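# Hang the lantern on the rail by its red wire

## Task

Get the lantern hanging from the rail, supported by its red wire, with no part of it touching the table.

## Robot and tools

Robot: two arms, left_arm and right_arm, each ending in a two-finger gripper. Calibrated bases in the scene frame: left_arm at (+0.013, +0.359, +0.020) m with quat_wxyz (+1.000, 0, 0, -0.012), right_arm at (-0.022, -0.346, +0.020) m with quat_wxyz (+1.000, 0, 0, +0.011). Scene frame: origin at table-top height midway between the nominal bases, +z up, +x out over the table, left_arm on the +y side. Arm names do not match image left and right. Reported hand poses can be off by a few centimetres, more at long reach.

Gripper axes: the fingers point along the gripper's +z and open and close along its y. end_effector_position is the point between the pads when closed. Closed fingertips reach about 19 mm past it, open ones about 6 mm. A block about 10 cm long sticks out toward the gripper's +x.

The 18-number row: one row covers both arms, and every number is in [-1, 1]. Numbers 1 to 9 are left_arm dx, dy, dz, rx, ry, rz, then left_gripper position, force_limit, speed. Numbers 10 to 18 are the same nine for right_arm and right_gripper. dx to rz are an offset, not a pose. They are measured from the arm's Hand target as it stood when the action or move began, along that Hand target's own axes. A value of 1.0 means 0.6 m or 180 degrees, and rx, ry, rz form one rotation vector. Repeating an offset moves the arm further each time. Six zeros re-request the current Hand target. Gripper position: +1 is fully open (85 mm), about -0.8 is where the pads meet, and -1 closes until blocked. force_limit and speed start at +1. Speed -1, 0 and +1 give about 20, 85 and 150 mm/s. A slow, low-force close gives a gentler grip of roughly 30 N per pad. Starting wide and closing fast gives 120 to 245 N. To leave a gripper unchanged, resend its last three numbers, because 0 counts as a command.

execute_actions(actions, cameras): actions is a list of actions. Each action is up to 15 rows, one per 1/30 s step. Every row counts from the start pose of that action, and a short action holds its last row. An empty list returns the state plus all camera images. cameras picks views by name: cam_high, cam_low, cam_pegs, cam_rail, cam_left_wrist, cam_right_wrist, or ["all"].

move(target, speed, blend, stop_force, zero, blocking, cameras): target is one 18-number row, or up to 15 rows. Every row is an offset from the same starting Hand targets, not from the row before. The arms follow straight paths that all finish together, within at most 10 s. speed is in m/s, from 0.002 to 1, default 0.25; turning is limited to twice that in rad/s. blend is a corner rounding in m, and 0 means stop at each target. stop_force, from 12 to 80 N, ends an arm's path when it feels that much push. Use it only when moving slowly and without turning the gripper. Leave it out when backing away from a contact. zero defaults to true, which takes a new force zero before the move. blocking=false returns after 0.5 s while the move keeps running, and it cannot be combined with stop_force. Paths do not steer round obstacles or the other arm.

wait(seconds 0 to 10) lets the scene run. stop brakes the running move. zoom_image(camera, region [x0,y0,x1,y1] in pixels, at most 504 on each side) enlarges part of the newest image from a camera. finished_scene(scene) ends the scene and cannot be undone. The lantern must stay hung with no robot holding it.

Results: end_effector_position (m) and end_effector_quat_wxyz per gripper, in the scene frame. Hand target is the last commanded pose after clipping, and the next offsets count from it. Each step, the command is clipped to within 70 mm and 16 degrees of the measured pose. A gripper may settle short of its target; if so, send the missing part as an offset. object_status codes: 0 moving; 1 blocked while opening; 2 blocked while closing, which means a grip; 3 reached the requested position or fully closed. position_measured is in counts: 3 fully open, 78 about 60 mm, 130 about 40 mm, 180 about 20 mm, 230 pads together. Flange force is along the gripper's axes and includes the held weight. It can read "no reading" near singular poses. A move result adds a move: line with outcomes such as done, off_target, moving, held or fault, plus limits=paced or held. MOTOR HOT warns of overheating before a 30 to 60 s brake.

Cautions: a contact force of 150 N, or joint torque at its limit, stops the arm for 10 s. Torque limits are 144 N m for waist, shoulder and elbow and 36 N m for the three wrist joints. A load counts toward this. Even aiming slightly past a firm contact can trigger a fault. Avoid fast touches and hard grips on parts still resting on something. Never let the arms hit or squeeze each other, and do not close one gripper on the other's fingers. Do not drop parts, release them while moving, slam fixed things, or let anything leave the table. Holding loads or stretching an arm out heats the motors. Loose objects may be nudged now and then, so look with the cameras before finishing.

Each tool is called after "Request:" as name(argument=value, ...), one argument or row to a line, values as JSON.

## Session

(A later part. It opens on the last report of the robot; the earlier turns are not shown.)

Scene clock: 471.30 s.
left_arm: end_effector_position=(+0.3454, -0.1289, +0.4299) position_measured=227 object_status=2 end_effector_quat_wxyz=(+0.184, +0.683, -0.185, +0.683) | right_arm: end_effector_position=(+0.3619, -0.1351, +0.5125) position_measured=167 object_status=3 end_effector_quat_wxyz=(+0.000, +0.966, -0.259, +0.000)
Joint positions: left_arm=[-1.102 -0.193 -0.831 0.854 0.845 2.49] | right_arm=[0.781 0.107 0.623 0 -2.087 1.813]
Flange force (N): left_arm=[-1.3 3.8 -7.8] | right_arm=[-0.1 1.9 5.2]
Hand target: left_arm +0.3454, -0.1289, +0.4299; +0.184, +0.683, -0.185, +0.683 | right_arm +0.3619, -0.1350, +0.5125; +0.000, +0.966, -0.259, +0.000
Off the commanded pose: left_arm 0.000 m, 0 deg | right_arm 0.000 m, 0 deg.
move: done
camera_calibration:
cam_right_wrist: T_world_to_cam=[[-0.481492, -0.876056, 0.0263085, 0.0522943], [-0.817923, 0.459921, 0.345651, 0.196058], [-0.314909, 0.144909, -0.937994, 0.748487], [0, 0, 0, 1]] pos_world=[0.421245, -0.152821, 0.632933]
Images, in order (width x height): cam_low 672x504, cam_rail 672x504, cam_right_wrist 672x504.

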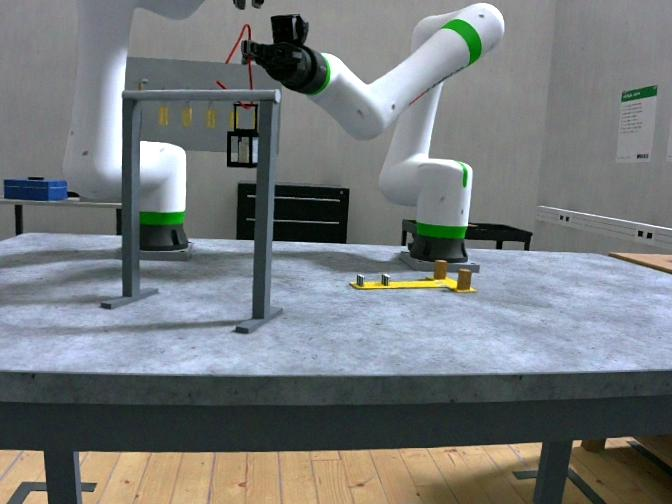

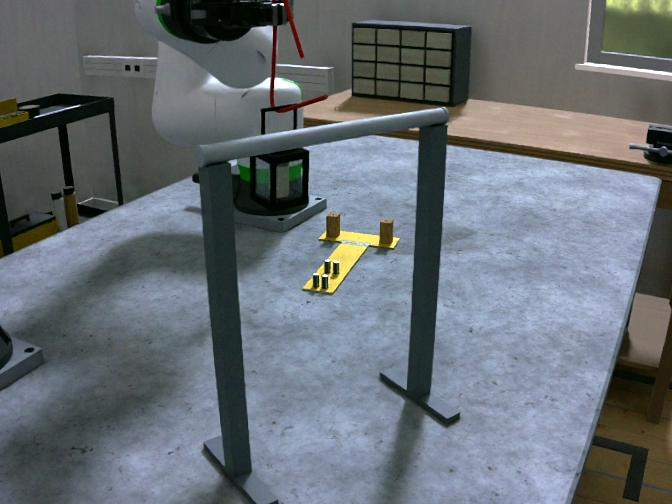

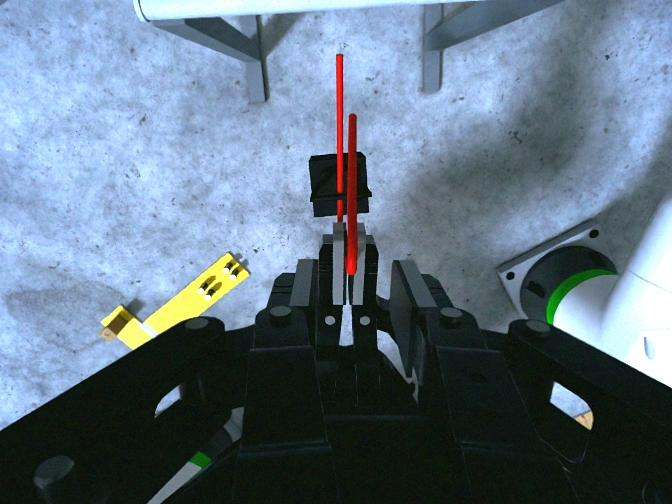

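Request:
move(
  target=[0,0,0,0,0,0,-1,1,-1,0,0,0.066,0,0,0,-0.3,0,0],
  speed=0.06,
  cameras=["cam_low"],
)

Request:
move(
  target=[0,0,0,0,0,0,-1,1,-1,0,0,0,0,0,0,-1,0.5,-1],
  cameras=["cam_low","cam_right_wrist"],
)

Request:
zoom_image(
  camera="cam_low",
  region=[190, 0, 310, 120],
)

Scene clock: 478.30 s.
left_arm: end_effector_position=(+0.3454, -0.1289, +0.4299) position_measured=227 object_status=2 end_effector_quat_wxyz=(+0.184, +0.683, -0.185, +0.683) | right_arm: end_effector_position=(+0.3618, -0.1350, +0.4729) position_measured=167 object_status=3 end_effector_quat_wxyz=(+0.000, +0.966, -0.259, +0.000)
Joint positions: left_arm=[-1.102 -0.193 -0.831 0.854 0.845 2.49] | right_arm=[0.781 0.056 0.465 0 -1.979 1.813]
Flange force (N): left_arm=[-1.2 3.6 -8.3] | right_arm=[-1.3 1.5 4.5]
Hand target: left_arm +0.3454, -0.1289, +0.4299; +0.184, +0.683, -0.185, +0.683 | right_arm +0.3619, -0.1350, +0.4729; +0.000, +0.966, -0.259, +0.000
Off the commanded pose: left_arm 0.000 m, 0 deg | right_arm 0.000 m, 0 deg.
move: done
Images, in order (width x height): cam_low 672x504.

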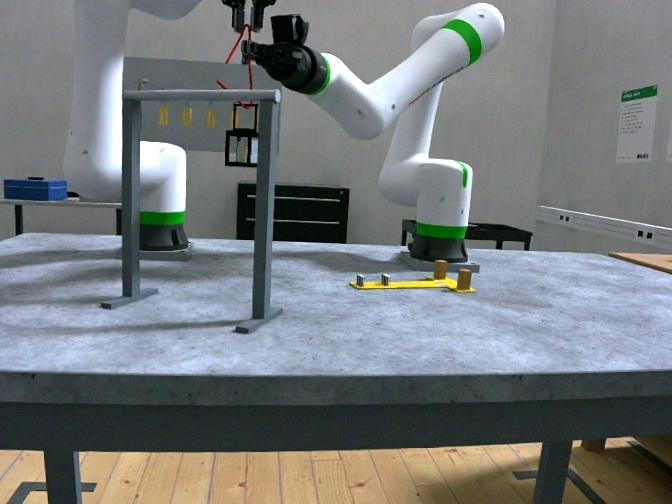

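Scene clock: 479.90 s.
left_arm: end_effector_position=(+0.3454, -0.1289, +0.4299) position_measured=227 object_status=2 end_effector_quat_wxyz=(+0.184, +0.683, -0.185, +0.683) | right_arm: end_effector_position=(+0.3619, -0.1350, +0.4729) position_measured=225 object_status=0 end_effector_quat_wxyz=(+0.000, +0.966, -0.259, +0.000)
Joint positions: left_arm=[-1.102 -0.193 -0.831 0.854 0.845 2.49] | right_arm=[0.781 0.056 0.465 0 -1.979 1.813]
Flange force (N): left_arm=[-3.1 -1.2 -8.7] | right_arm=[-1.1 6.5 3.1]
Hand target: left_arm +0.3454, -0.1289, +0.4299; +0.184, +0.683, -0.185, +0.683 | right_arm +0.3619, -0.1350, +0.4729; +0.000, +0.966, -0.259, +0.000
Off the commanded pose: left_arm 0.000 m, 0 deg | right_arm 0.000 m, 0 deg.
move: done
camera_calibration:
cam_right_wrist: T_world_to_cam=[[-0.481493, -0.876055, 0.0263082, 0.0534248], [-0.817933, 0.459928, 0.345618, 0.209724], [-0.31488, 0.144894, -0.938006, 0.71132], [0, 0, 0, 1]] pos_world=[0.421245, -0.152721, 0.593333]
Images, in order (width x height): cam_low 672x504, cam_right_wrist 672x504.

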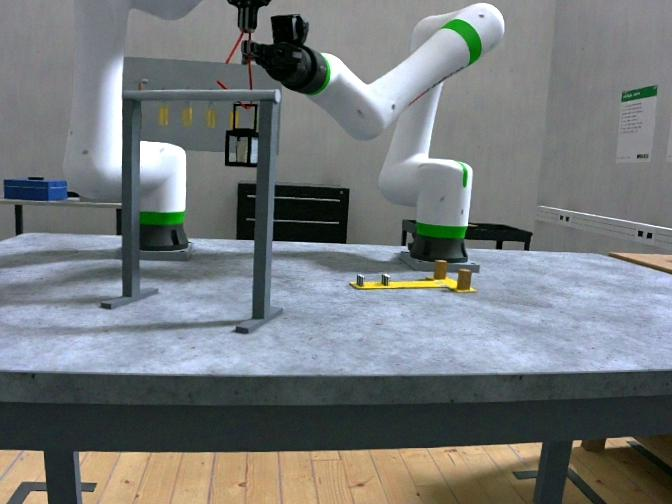

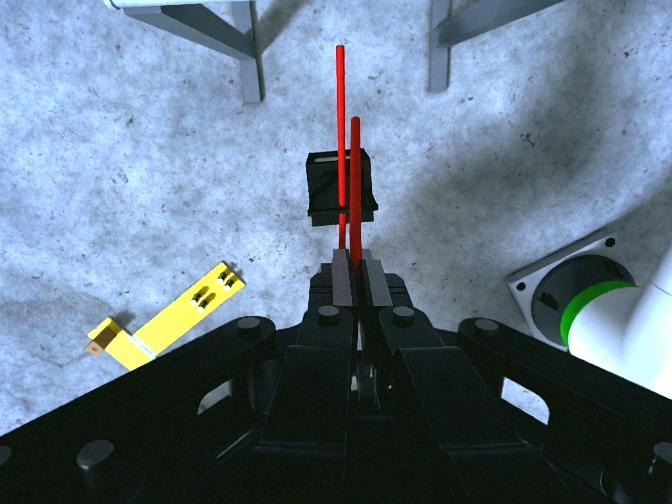

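Scaled by 4.200 from the camera's 672x504 image, which has a finer 960x720 frame.

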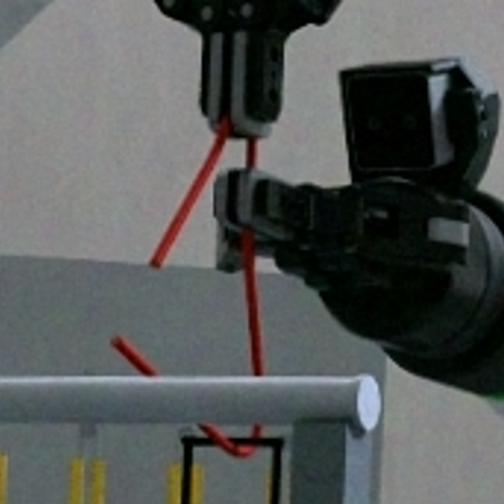

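Request:
move(
  target=[
    [0,0,0,0,0,0,-0.5,1,-1,0,0,0,0,0,0,-1,0.5,-1],
    [0,0,-0.007,0,0,0,-0.5,1,-1,0,0,0,0,0,0,-1,0.5,-1],
    [-0.07,0,-0.007,0,0,0,-0.5,1,-1,0,0,0,0,0,0,-1,0.5,-1],
  ],
  speed=0.06,
)

Request:
move(
  target=[0,0,0,0,0,0,-1,1,-1,0,0,0,0,0,0,-1,0.5,-1],
  cameras=["cam_low","cam_left_wrist"],
)

Request:
zoom_image(
  camera="cam_low",
  region=[190, 0, 310, 120],
)

Scene clock: 488.30 s.
left_arm: end_effector_position=(+0.3417, -0.1267, +0.3879) position_measured=192 object_status=3 end_effector_quat_wxyz=(+0.184, +0.683, -0.185, +0.683) | right_arm: end_effector_position=(+0.3619, -0.1350, +0.4729) position_measured=225 object_status=2 end_effector_quat_wxyz=(+0.000, +0.966, -0.259, +0.000)
Joint positions: left_arm=[-1.086 -0.144 -0.884 0.774 0.906 2.598] | right_arm=[0.781 0.056 0.465 0 -1.979 1.813]
Flange force (N): left_arm=[1.4 3.6 -8.2] | right_arm=[-1.3 2.3 8.5]
Hand target: left_arm +0.3417, -0.1267, +0.3879; +0.184, +0.683, -0.185, +0.683 | right_arm +0.3619, -0.1350, +0.4729; +0.000, +0.966, -0.259, +0.000
Off the commanded pose: left_arm 0.000 m, 0 deg | right_arm 0.000 m, 0 deg.
move: done

Scene clock: 489.50 s.
left_arm: end_effector_position=(+0.3418, -0.1267, +0.3879) position_measured=227 object_status=0 end_effector_quat_wxyz=(+0.184, +0.683, -0.185, +0.683) | right_arm: end_effector_position=(+0.3619, -0.1350, +0.4729) position_measured=225 object_status=2 end_effector_quat_wxyz=(+0.000, +0.966, -0.259, +0.000)
Joint positions: left_arm=[-1.086 -0.144 -0.884 0.774 0.906 2.598] | right_arm=[0.781 0.056 0.465 0 -1.979 1.813]
Flange force (N): left_arm=[0.3 4.3 -8.8] | right_arm=[-1.3 2.2 7.1]
Hand target: left_arm +0.3417, -0.1267, +0.3879; +0.184, +0.683, -0.185, +0.683 | right_arm +0.3619, -0.1350, +0.4729; +0.000, +0.966, -0.259, +0.000
Off the commanded pose: left_arm 0.000 m, 0 deg | right_arm 0.000 m, 0 deg.
move: done
camera_calibration:
cam_left_wrist: T_world_to_cam=[[-0.523095, -0.8522, -0.0112629, 0.0786656], [-0.29726, 0.194816, -0.93471, 0.503751], [0.798755, -0.485594, -0.355232, -0.0684026], [0, 0, 0, 1]] pos_world=[0.245531, -0.0643159, 0.447448]
Images, in order (width x height): cam_low 672x504, cam_left_wrist 672x504.

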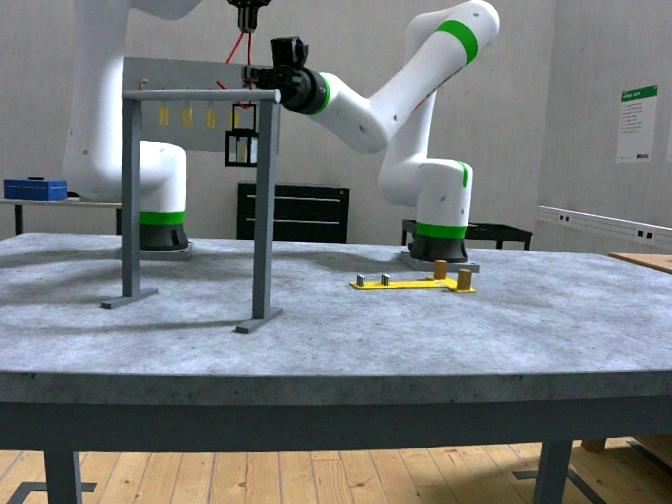

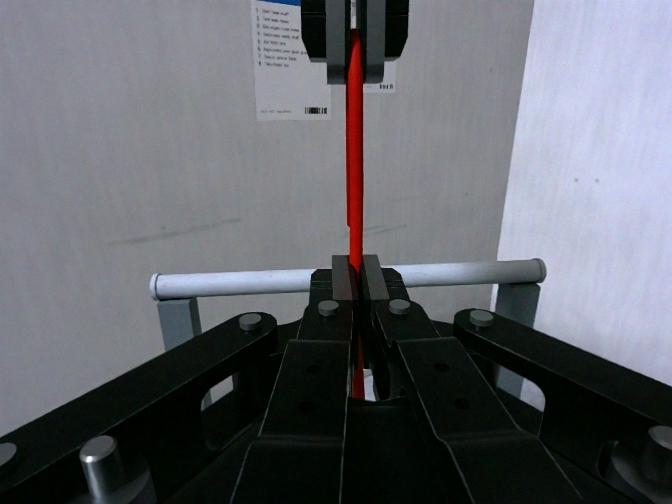

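Scaled by 4.200 from the camera's 672x504 image, which has a finer 960x720 frame.

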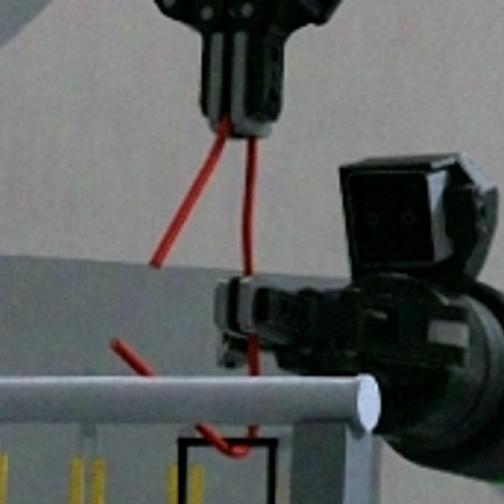

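Request:
move(
  target=[
    [0,0,0,0,0,0,-1,1,-1,0,0,0,0,0,0,-0.4,0.5,-1],
    [0,0,0,0,0,0,-1,1,-1,0,0,-0.2,0,0,0,-0.4,0.5,-1],
    [0,0,0,0,0,0,-1,1,-1,0,0.95,-0.2,0,0,0.1,-0.4,0.5,-1],
  ],
  speed=[0.1,0.1,0.4],
  blend=[0,0.03,0],
  cameras=["cam_low","cam_high","cam_rail"],
)

Request:
zoom_image(
  camera="cam_high",
  region=[150, 270, 300, 420],
)

Request:
zoom_image(
  camera="cam_low",
  region=[120, 0, 300, 180],
)

Scene clock: 502.63 s.
left_arm: end_effector_position=(+0.3417, -0.1267, +0.3879) position_measured=227 object_status=2 end_effector_quat_wxyz=(+0.184, +0.683, -0.185, +0.683) | right_arm: end_effector_position=(+0.0765, -0.6285, +0.5928) position_measured=179 object_status=3 end_effector_quat_wxyz=(+0.000, +0.913, -0.407, +0.000)
Joint positions: left_arm=[-1.086 -0.144 -0.884 0.774 0.906 2.598] | right_arm=[-0.81 -0.111 0.638 0 -2.319 3.091]
Flange force (N): left_arm=[-0.7 3.6 -8.4] | right_arm=[-2.0 -0.8 5.8]
Hand target: left_arm +0.3417, -0.1267, +0.3879; +0.184, +0.683, -0.185, +0.683 | right_arm +0.0765, -0.6285, +0.5928; +0.000, +0.913, -0.407, +0.000
Off the commanded pose: left_arm 0.000 m, 0 deg | right_arm 0.000 m, 0 deg.
move: done; limits=paced
Images, in order (width x height): cam_high 672x504, cam_low 672x504, cam_rail 672x504.

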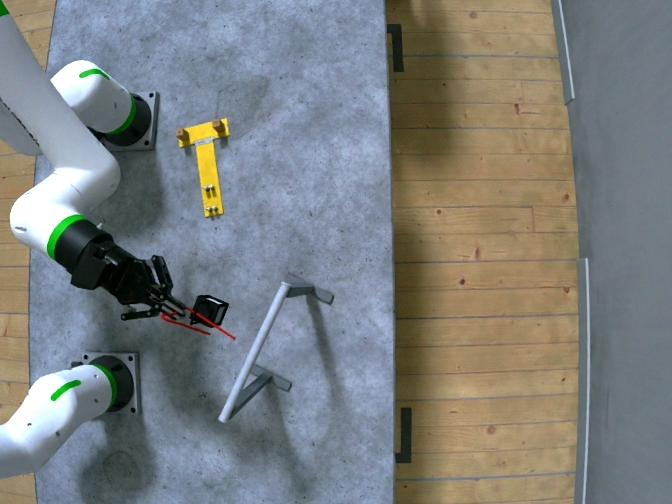

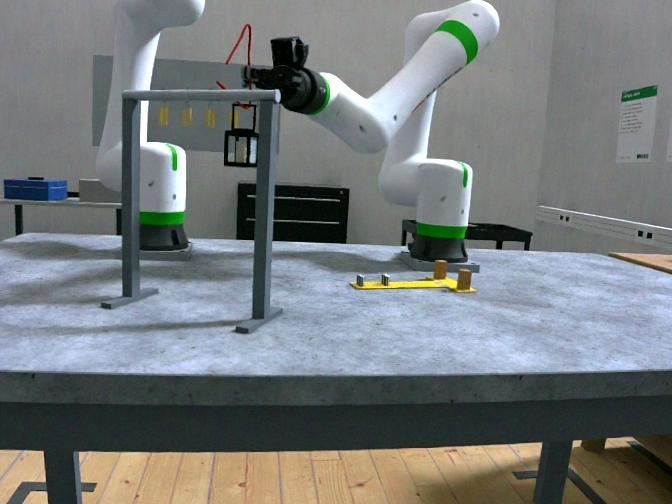

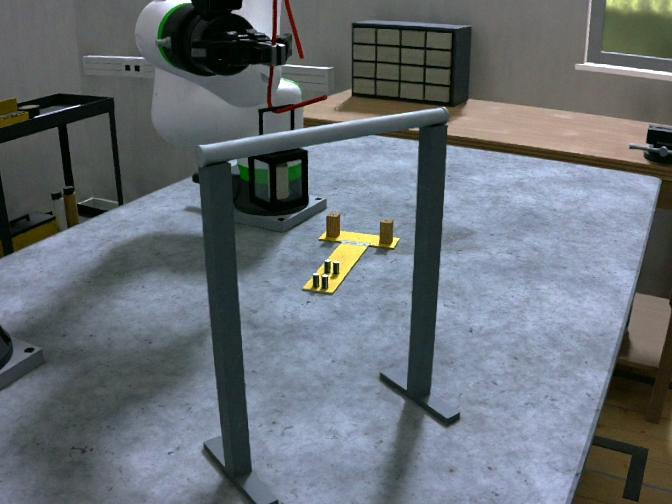

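Scaled by 3.360 from the camera's 672x504 image, which has a finer 960x720 frame.

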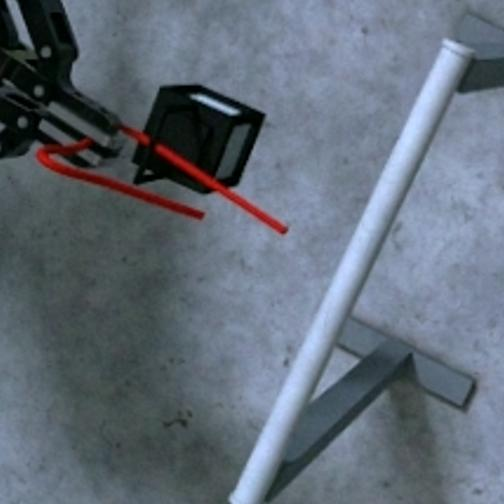

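Scaled by 2.800 from the camera's 672x504 image, which has a finer 960x720 frame.

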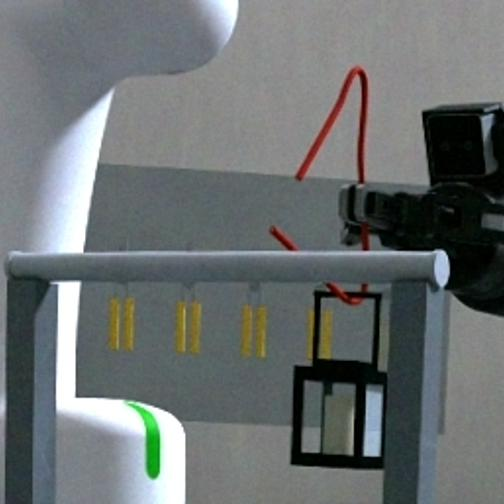

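Request:
move(
  target=[
    [-0.1617,0,-0.0083,0,0,0,-1,1,-1,0,0,0,0,0,0,-0.4,0.5,-1],
    [-0.145,-0.0024,0.0416,0,0,0,-1,1,-1,0,0,0,0,0,0,-0.4,0.5,-1],
  ],
  speed=0.07,
  blend=[0.01,0],
  cameras=["cam_low","cam_high","cam_rail"],
)

Request:
zoom_image(
  camera="cam_high",
  region=[170, 270, 320, 420],
)

Request:
zoom_image(
  camera="cam_low",
  region=[120, 20, 300, 200],
)

Request:
zoom_image(
  camera="cam_rail",
  region=[220, 40, 400, 220],
)

Scene clock: 517.50 s.
left_arm: end_effector_position=(+0.3640, -0.1379, +0.3009) position_measured=227 object_status=2 end_effector_quat_wxyz=(+0.184, +0.683, -0.185, +0.683) | right_arm: end_effector_position=(+0.0765, -0.6285, +0.5928) position_measured=179 object_status=3 end_effector_quat_wxyz=(+0.000, +0.913, -0.407, +0.000)
Joint positions: left_arm=[-0.994 0.069 -0.896 0.576 1.044 2.825] | right_arm=[-0.811 -0.111 0.638 0 -2.319 3.091]
Flange force (N): left_arm=[0.0 4.4 -7.8] | right_arm=[-0.9 -0.6 5.0]
Hand target: left_arm +0.3641, -0.1379, +0.3009; +0.184, +0.683, -0.185, +0.683 | right_arm +0.0765, -0.6285, +0.5928; +0.000, +0.913, -0.407, +0.000
Off the commanded pose: left_arm 0.000 m, 0 deg | right_arm 0.000 m, 0 deg.
move: done
Images, in order (width x height): cam_high 672x504, cam_low 672x504, cam_rail 672x504.

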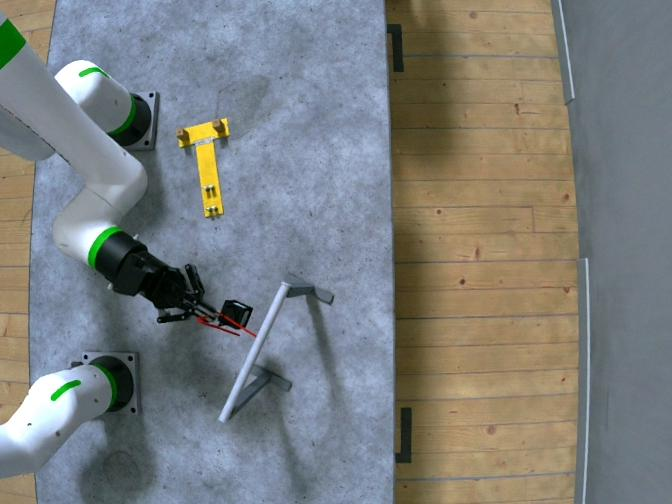

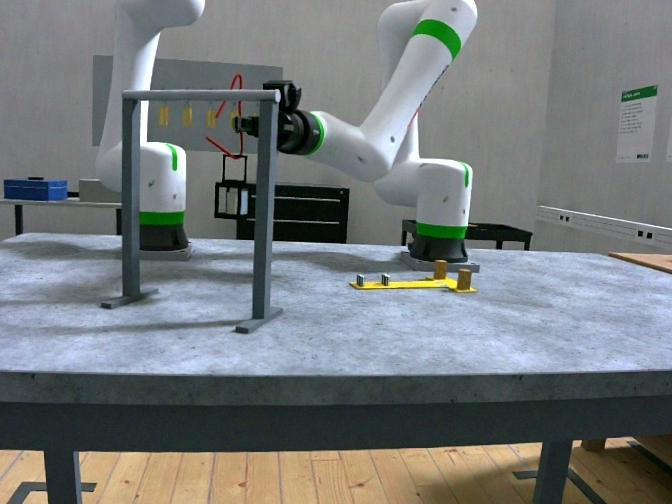

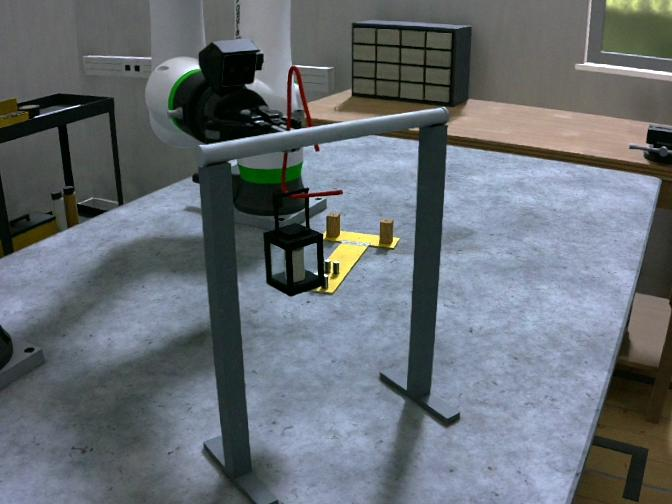

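Scaled by 3.360 from the camera's 672x504 image, which has a finer 960x720 frame.

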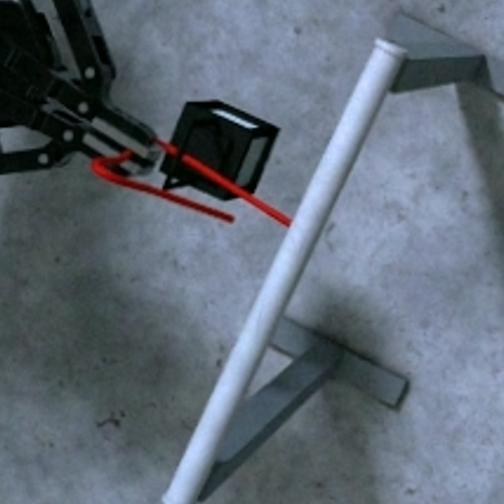

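Scaled by 2.800 from the camera's 672x504 image, which has a finer 960x720 frame.

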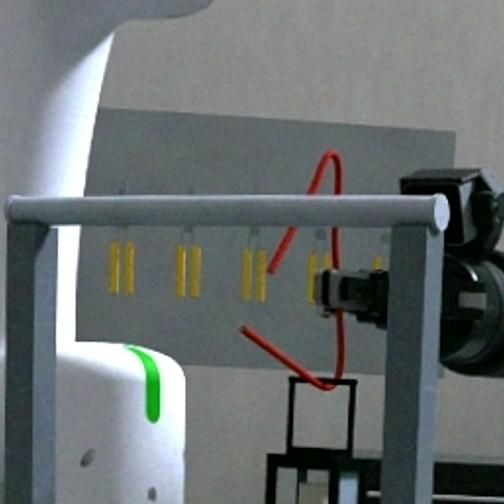

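Scaled by 2.800 from the camera's 672x504 image, which has a finer 960x720 frame.

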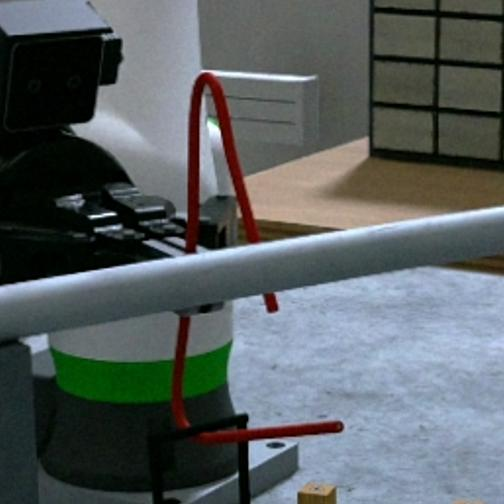

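Request:
move(
  target=[0.0433,-0.0026,0.0449,0,0,0,-1,1,-1,0,0,0,0,0,0,-0.4,0.5,-1],
  speed=0.04,
  cameras=["cam_low","cam_high","cam_rail"],
)

Request:
zoom_image(
  camera="cam_high",
  region=[190, 270, 310, 390],
)

Request:
zoom_image(
  camera="cam_low",
  region=[150, 40, 270, 160],
)

Request:
zoom_image(
  camera="cam_rail",
  region=[240, 40, 380, 180],
)

Scene clock: 525.10 s.
left_arm: end_effector_position=(+0.3881, -0.1502, +0.3268) position_measured=227 object_status=2 end_effector_quat_wxyz=(+0.184, +0.683, -0.185, +0.683) | right_arm: end_effector_position=(+0.0765, -0.6285, +0.5928) position_measured=179 object_status=3 end_effector_quat_wxyz=(+0.000, +0.913, -0.407, +0.000)
Joint positions: left_arm=[-0.95 0.056 -0.823 0.556 0.958 2.797] | right_arm=[-0.811 -0.111 0.638 0 -2.319 3.091]
Flange force (N): left_arm=[-0.2 4.3 -7.4] | right_arm=[-1.0 -0.8 4.8]
Hand target: left_arm +0.3881, -0.1502, +0.3269; +0.184, +0.683, -0.185, +0.683 | right_arm +0.0765, -0.6285, +0.5928; +0.000, +0.913, -0.407, +0.000
Off the commanded pose: left_arm 0.000 m, 0 deg | right_arm 0.000 m, 0 deg.
move: done
Images, in order (width x height): cam_high 672x504, cam_low 672x504, cam_rail 672x504.

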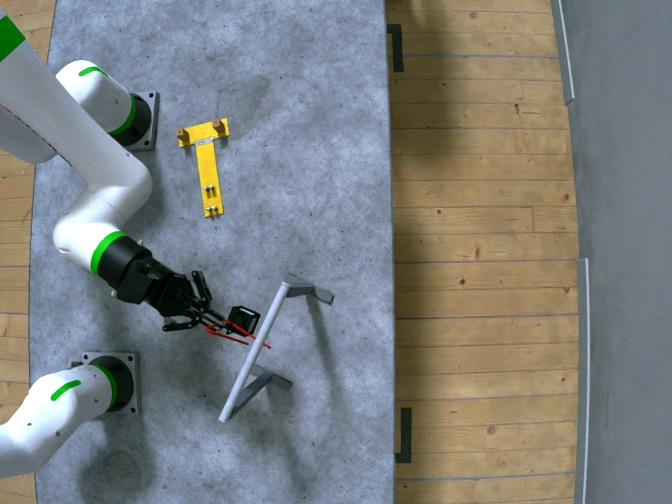

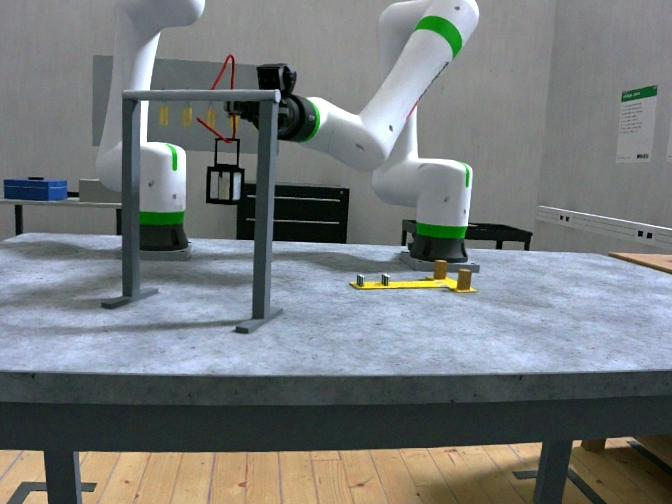

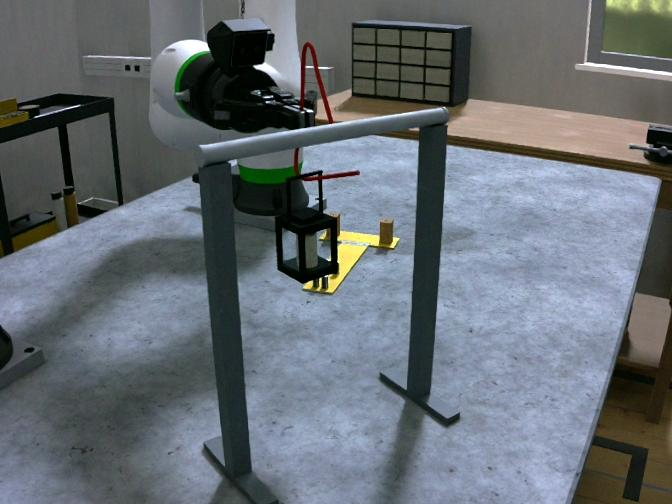

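Scaled by 4.200 from the camera's 672x504 image, which has a finer 960x720 frame.

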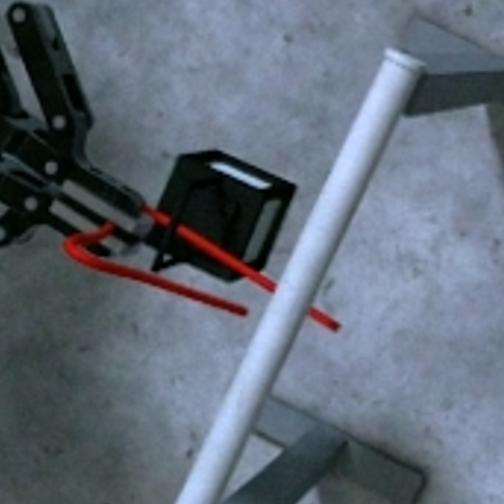

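Scaled by 4.200 from the camera's 672x504 image, which has a finer 960x720 frame.

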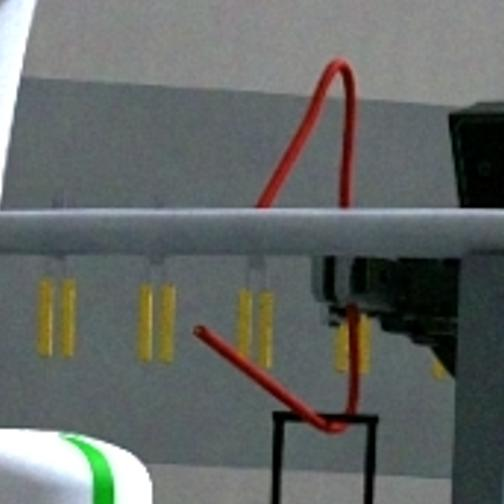

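Scaled by 3.600 from the camera's 672x504 image, which has a finer 960x720 frame.

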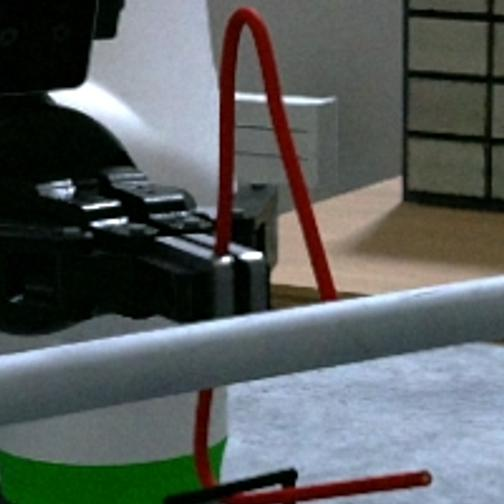

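Request:
move(
  target=[
    [0.035,0,0,0,0,0,-1,1,-1,0,0,0,0,0,0,-0.4,0.5,-1],
    [0.0483,-0.002,0.033,0,0,0,-1,1,-1,0,0,0,0,0,0,-0.4,0.5,-1],
    [0.0383,-0.0032,0.055,0,0,0,-1,1,-1,0,0,0,0,0,0,-0.4,0.5,-1],
  ],
  speed=0.03,
  stop_force=15,
  cameras=["cam_low","cam_high","cam_rail"],
)

Request:
zoom_image(
  camera="cam_high",
  region=[190, 270, 310, 390],
)

Request:
zoom_image(
  camera="cam_low",
  region=[150, 40, 270, 160],
)

Request:
zoom_image(
  camera="cam_rail",
  region=[240, 20, 380, 160],
)

Scene clock: 544.83 s.
left_arm: end_effector_position=(+0.4176, -0.1652, +0.3498) position_measured=227 object_status=2 end_effector_quat_wxyz=(+0.184, +0.683, -0.185, +0.683) | right_arm: end_effector_position=(+0.0765, -0.6285, +0.5928) position_measured=179 object_status=3 end_effector_quat_wxyz=(+0.000, +0.913, -0.407, +0.000)
Joint positions: left_arm=[-0.903 0.069 -0.735 0.53 0.877 2.782] | right_arm=[-0.811 -0.111 0.638 0 -2.319 3.091]
Flange force (N): left_arm=[-0.6 4.1 -7.5] | right_arm=[-0.9 -0.5 5.0]
Hand target: left_arm +0.4176, -0.1652, +0.3498; +0.184, +0.683, -0.185, +0.683 | right_arm +0.0765, -0.6285, +0.5928; +0.000, +0.913, -0.407, +0.000
Off the commanded pose: left_arm 0.000 m, 0 deg | right_arm 0.000 m, 0 deg.
move: done
Images, in order (width x height): cam_high 672x504, cam_low 672x504, cam_rail 672x504.

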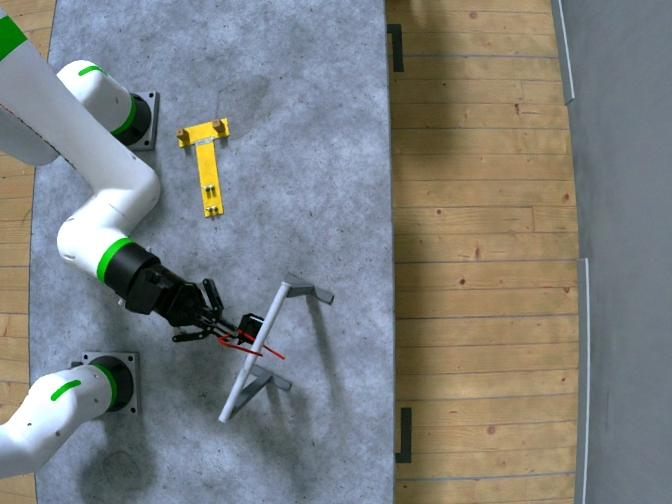

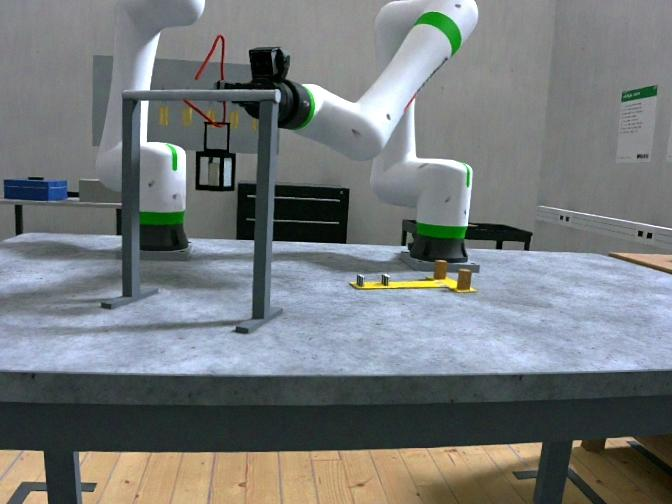

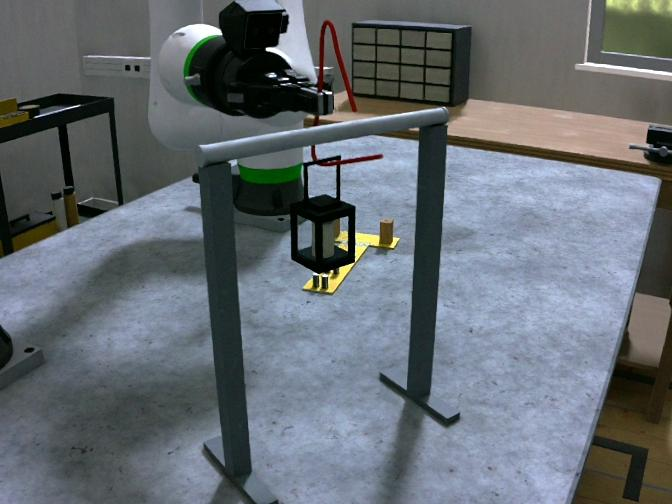

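Scaled by 4.200 from the camera's 672x504 image, which has a finer 960x720 frame.

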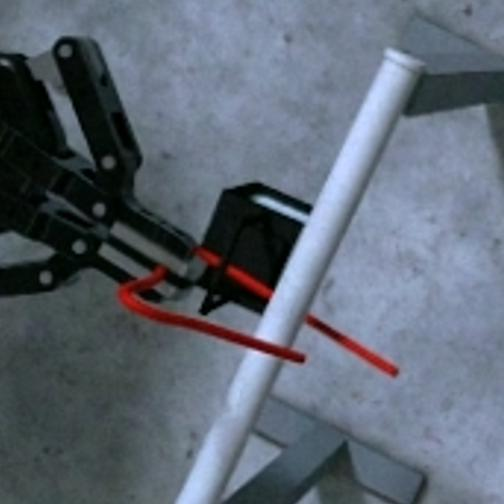

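Scaled by 4.200 from the camera's 672x504 image, which has a finer 960x720 frame.

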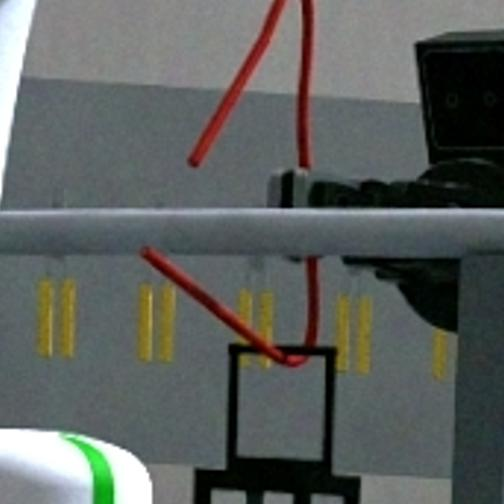

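Scaled by 3.600 from the camera's 672x504 image, which has a finer 960x720 frame.

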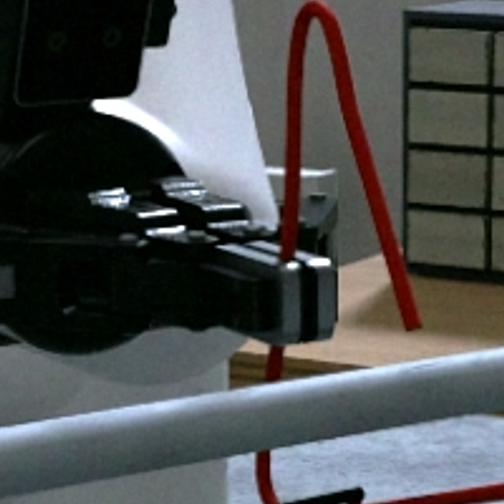

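Request:
move(
  target=[
    [-0.023,-0.0006,0.0105,0,0,0,-1,1,-1,0,0,0,0,0,0,-0.4,0.5,-1],
    [-0.047,-0.0013,0.021,0,0,0,-1,1,-1,0,0,0,0,0,0,-0.4,0.5,-1],
  ],
  speed=0.02,
  stop_force=12,
  cameras=["cam_low","cam_high","cam_rail"],
)

Request:
zoom_image(
  camera="cam_high",
  region=[190, 270, 310, 390],
)

Request:
zoom_image(
  camera="cam_low",
  region=[150, 40, 270, 160],
)

Request:
zoom_image(
  camera="cam_rail",
  region=[240, 20, 380, 160],
)

Scene clock: 556.73 s.
left_arm: end_effector_position=(+0.4289, -0.1708, +0.3216) position_measured=227 object_status=2 end_effector_quat_wxyz=(+0.184, +0.683, -0.185, +0.683) | right_arm: end_effector_position=(+0.0765, -0.6285, +0.5928) position_measured=179 object_status=3 end_effector_quat_wxyz=(+0.000, +0.913, -0.407, +0.000)
Joint positions: left_arm=[-0.88 0.144 -0.723 0.478 0.925 2.838] | right_arm=[-0.811 -0.111 0.638 0 -2.319 3.091]
Flange force (N): left_arm=[-0.4 3.5 -7.5] | right_arm=[-0.6 -0.7 4.7]
Hand target: left_arm +0.4289, -0.1708, +0.3216; +0.184, +0.683, -0.185, +0.683 | right_arm +0.0765, -0.6285, +0.5928; +0.000, +0.913, -0.407, +0.000
Off the commanded pose: left_arm 0.000 m, 0 deg | right_arm 0.000 m, 0 deg.
move: done
Images, in order (width x height): cam_high 672x504, cam_low 672x504, cam_rail 672x504.

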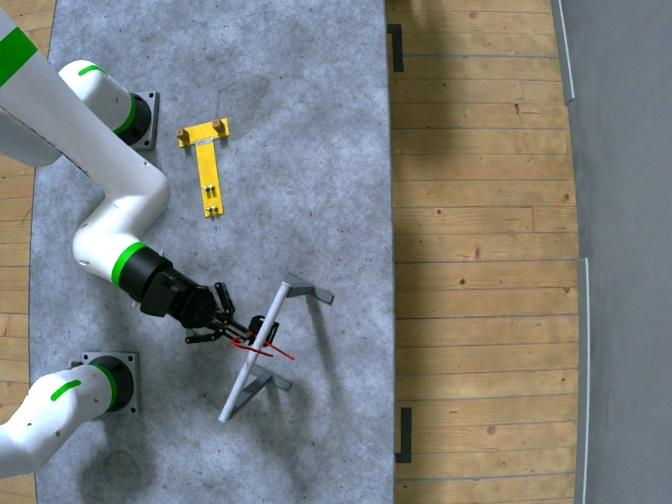

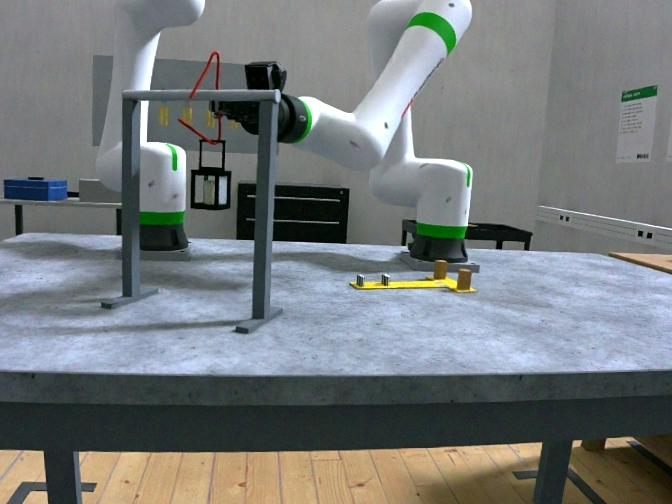

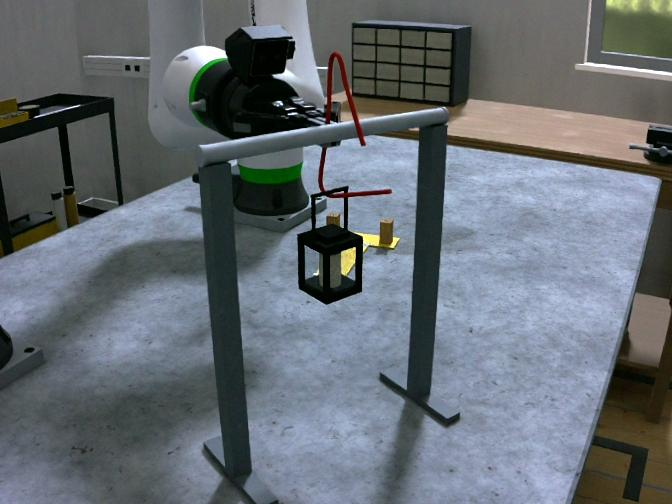

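Scaled by 4.200 from the camera's 672x504 image, which has a finer 960x720 frame.

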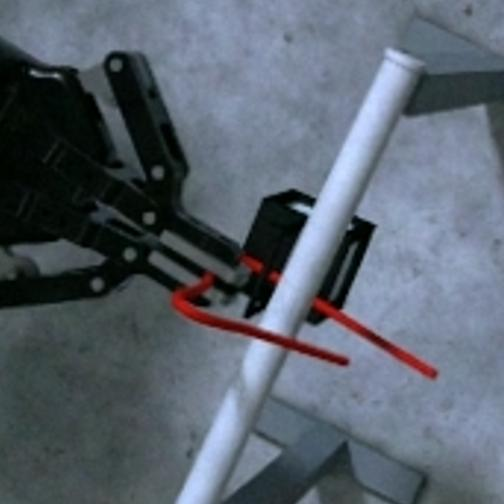

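Scaled by 4.200 from the camera's 672x504 image, which has a finer 960x720 frame.

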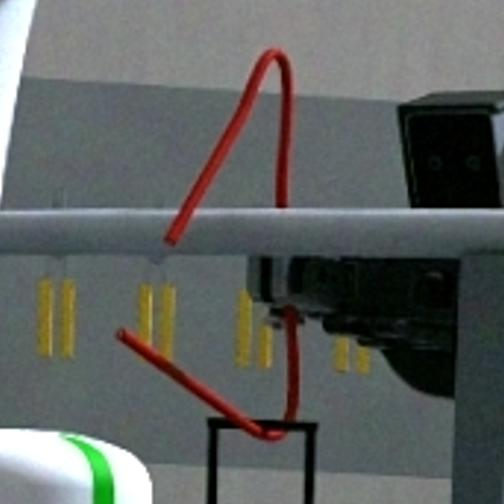

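Scaled by 3.600 from the camera's 672x504 image, which has a finer 960x720 frame.

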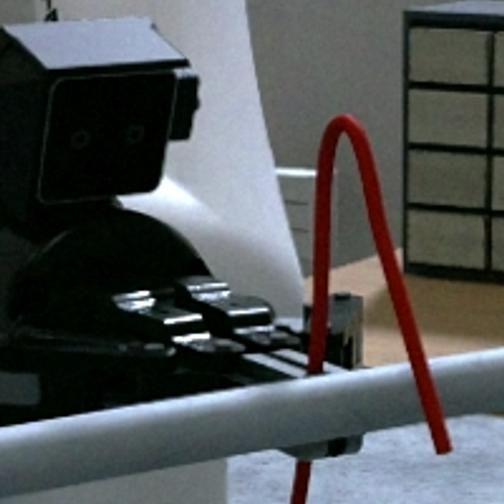

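Request:
move(
  target=[
    [-0.02,-0.0003,0.005,0,0,0,-1,1,-1,0,0,0,0,0,0,-0.4,0.5,-1],
    [-0.05,-0.0014,0.0233,0,0,0,-1,1,-1,0,0,0,0,0,0,-0.4,0.5,-1],
  ],
  speed=0.02,
  stop_force=12,
  cameras=["cam_low","cam_high","cam_rail"],
)

Request:
zoom_image(
  camera="cam_low",
  region=[150, 40, 270, 160],
)

Request:
zoom_image(
  camera="cam_rail",
  region=[240, 20, 380, 160],
)

Scene clock: 575.47 s.
left_arm: end_effector_position=(+0.4414, -0.1771, +0.2916) position_measured=227 object_status=2 end_effector_quat_wxyz=(+0.184, +0.683, -0.185, +0.683) | right_arm: end_effector_position=(+0.0765, -0.6285, +0.5928) position_measured=179 object_status=3 end_effector_quat_wxyz=(+0.000, +0.913, -0.407, +0.000)
Joint positions: left_arm=[-0.858 0.228 -0.703 0.432 0.977 2.888] | right_arm=[-0.811 -0.111 0.638 0 -2.319 3.091]
Flange force (N): left_arm=[0.4 3.1 -7.5] | right_arm=[-1.2 -0.9 5.3]
Hand target: left_arm +0.4414, -0.1771, +0.2916; +0.184, +0.683, -0.185, +0.683 | right_arm +0.0765, -0.6285, +0.5928; +0.000, +0.913, -0.407, +0.000
Off the commanded pose: left_arm 0.000 m, 0 deg | right_arm 0.000 m, 0 deg.
move: done
Images, in order (width x height): cam_high 672x504, cam_low 672x504, cam_rail 672x504.

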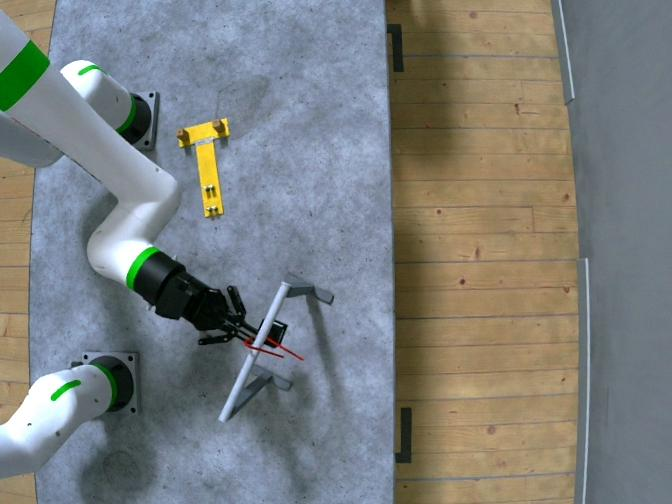

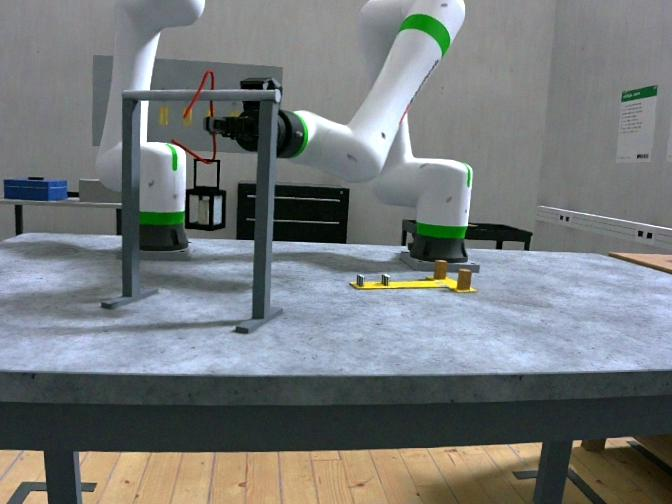

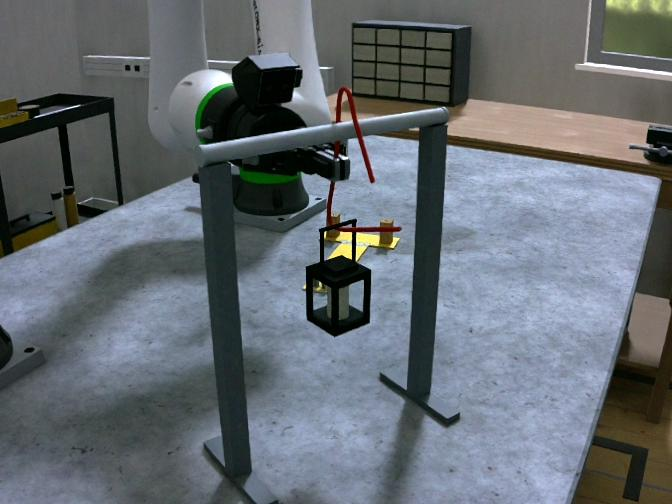

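Scaled by 4.200 from the camera's 672x504 image, which has a finer 960x720 frame.

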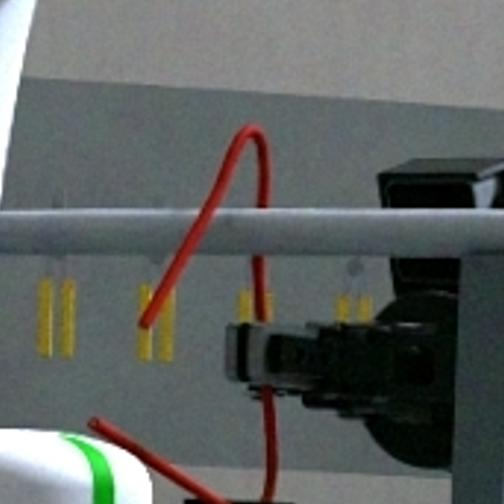

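Scaled by 3.600 from the camera's 672x504 image, which has a finer 960x720 frame.

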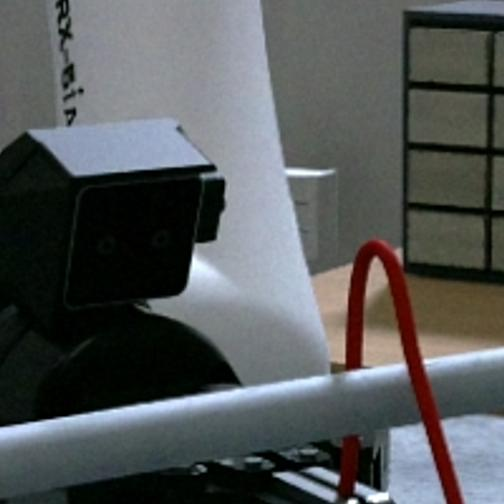

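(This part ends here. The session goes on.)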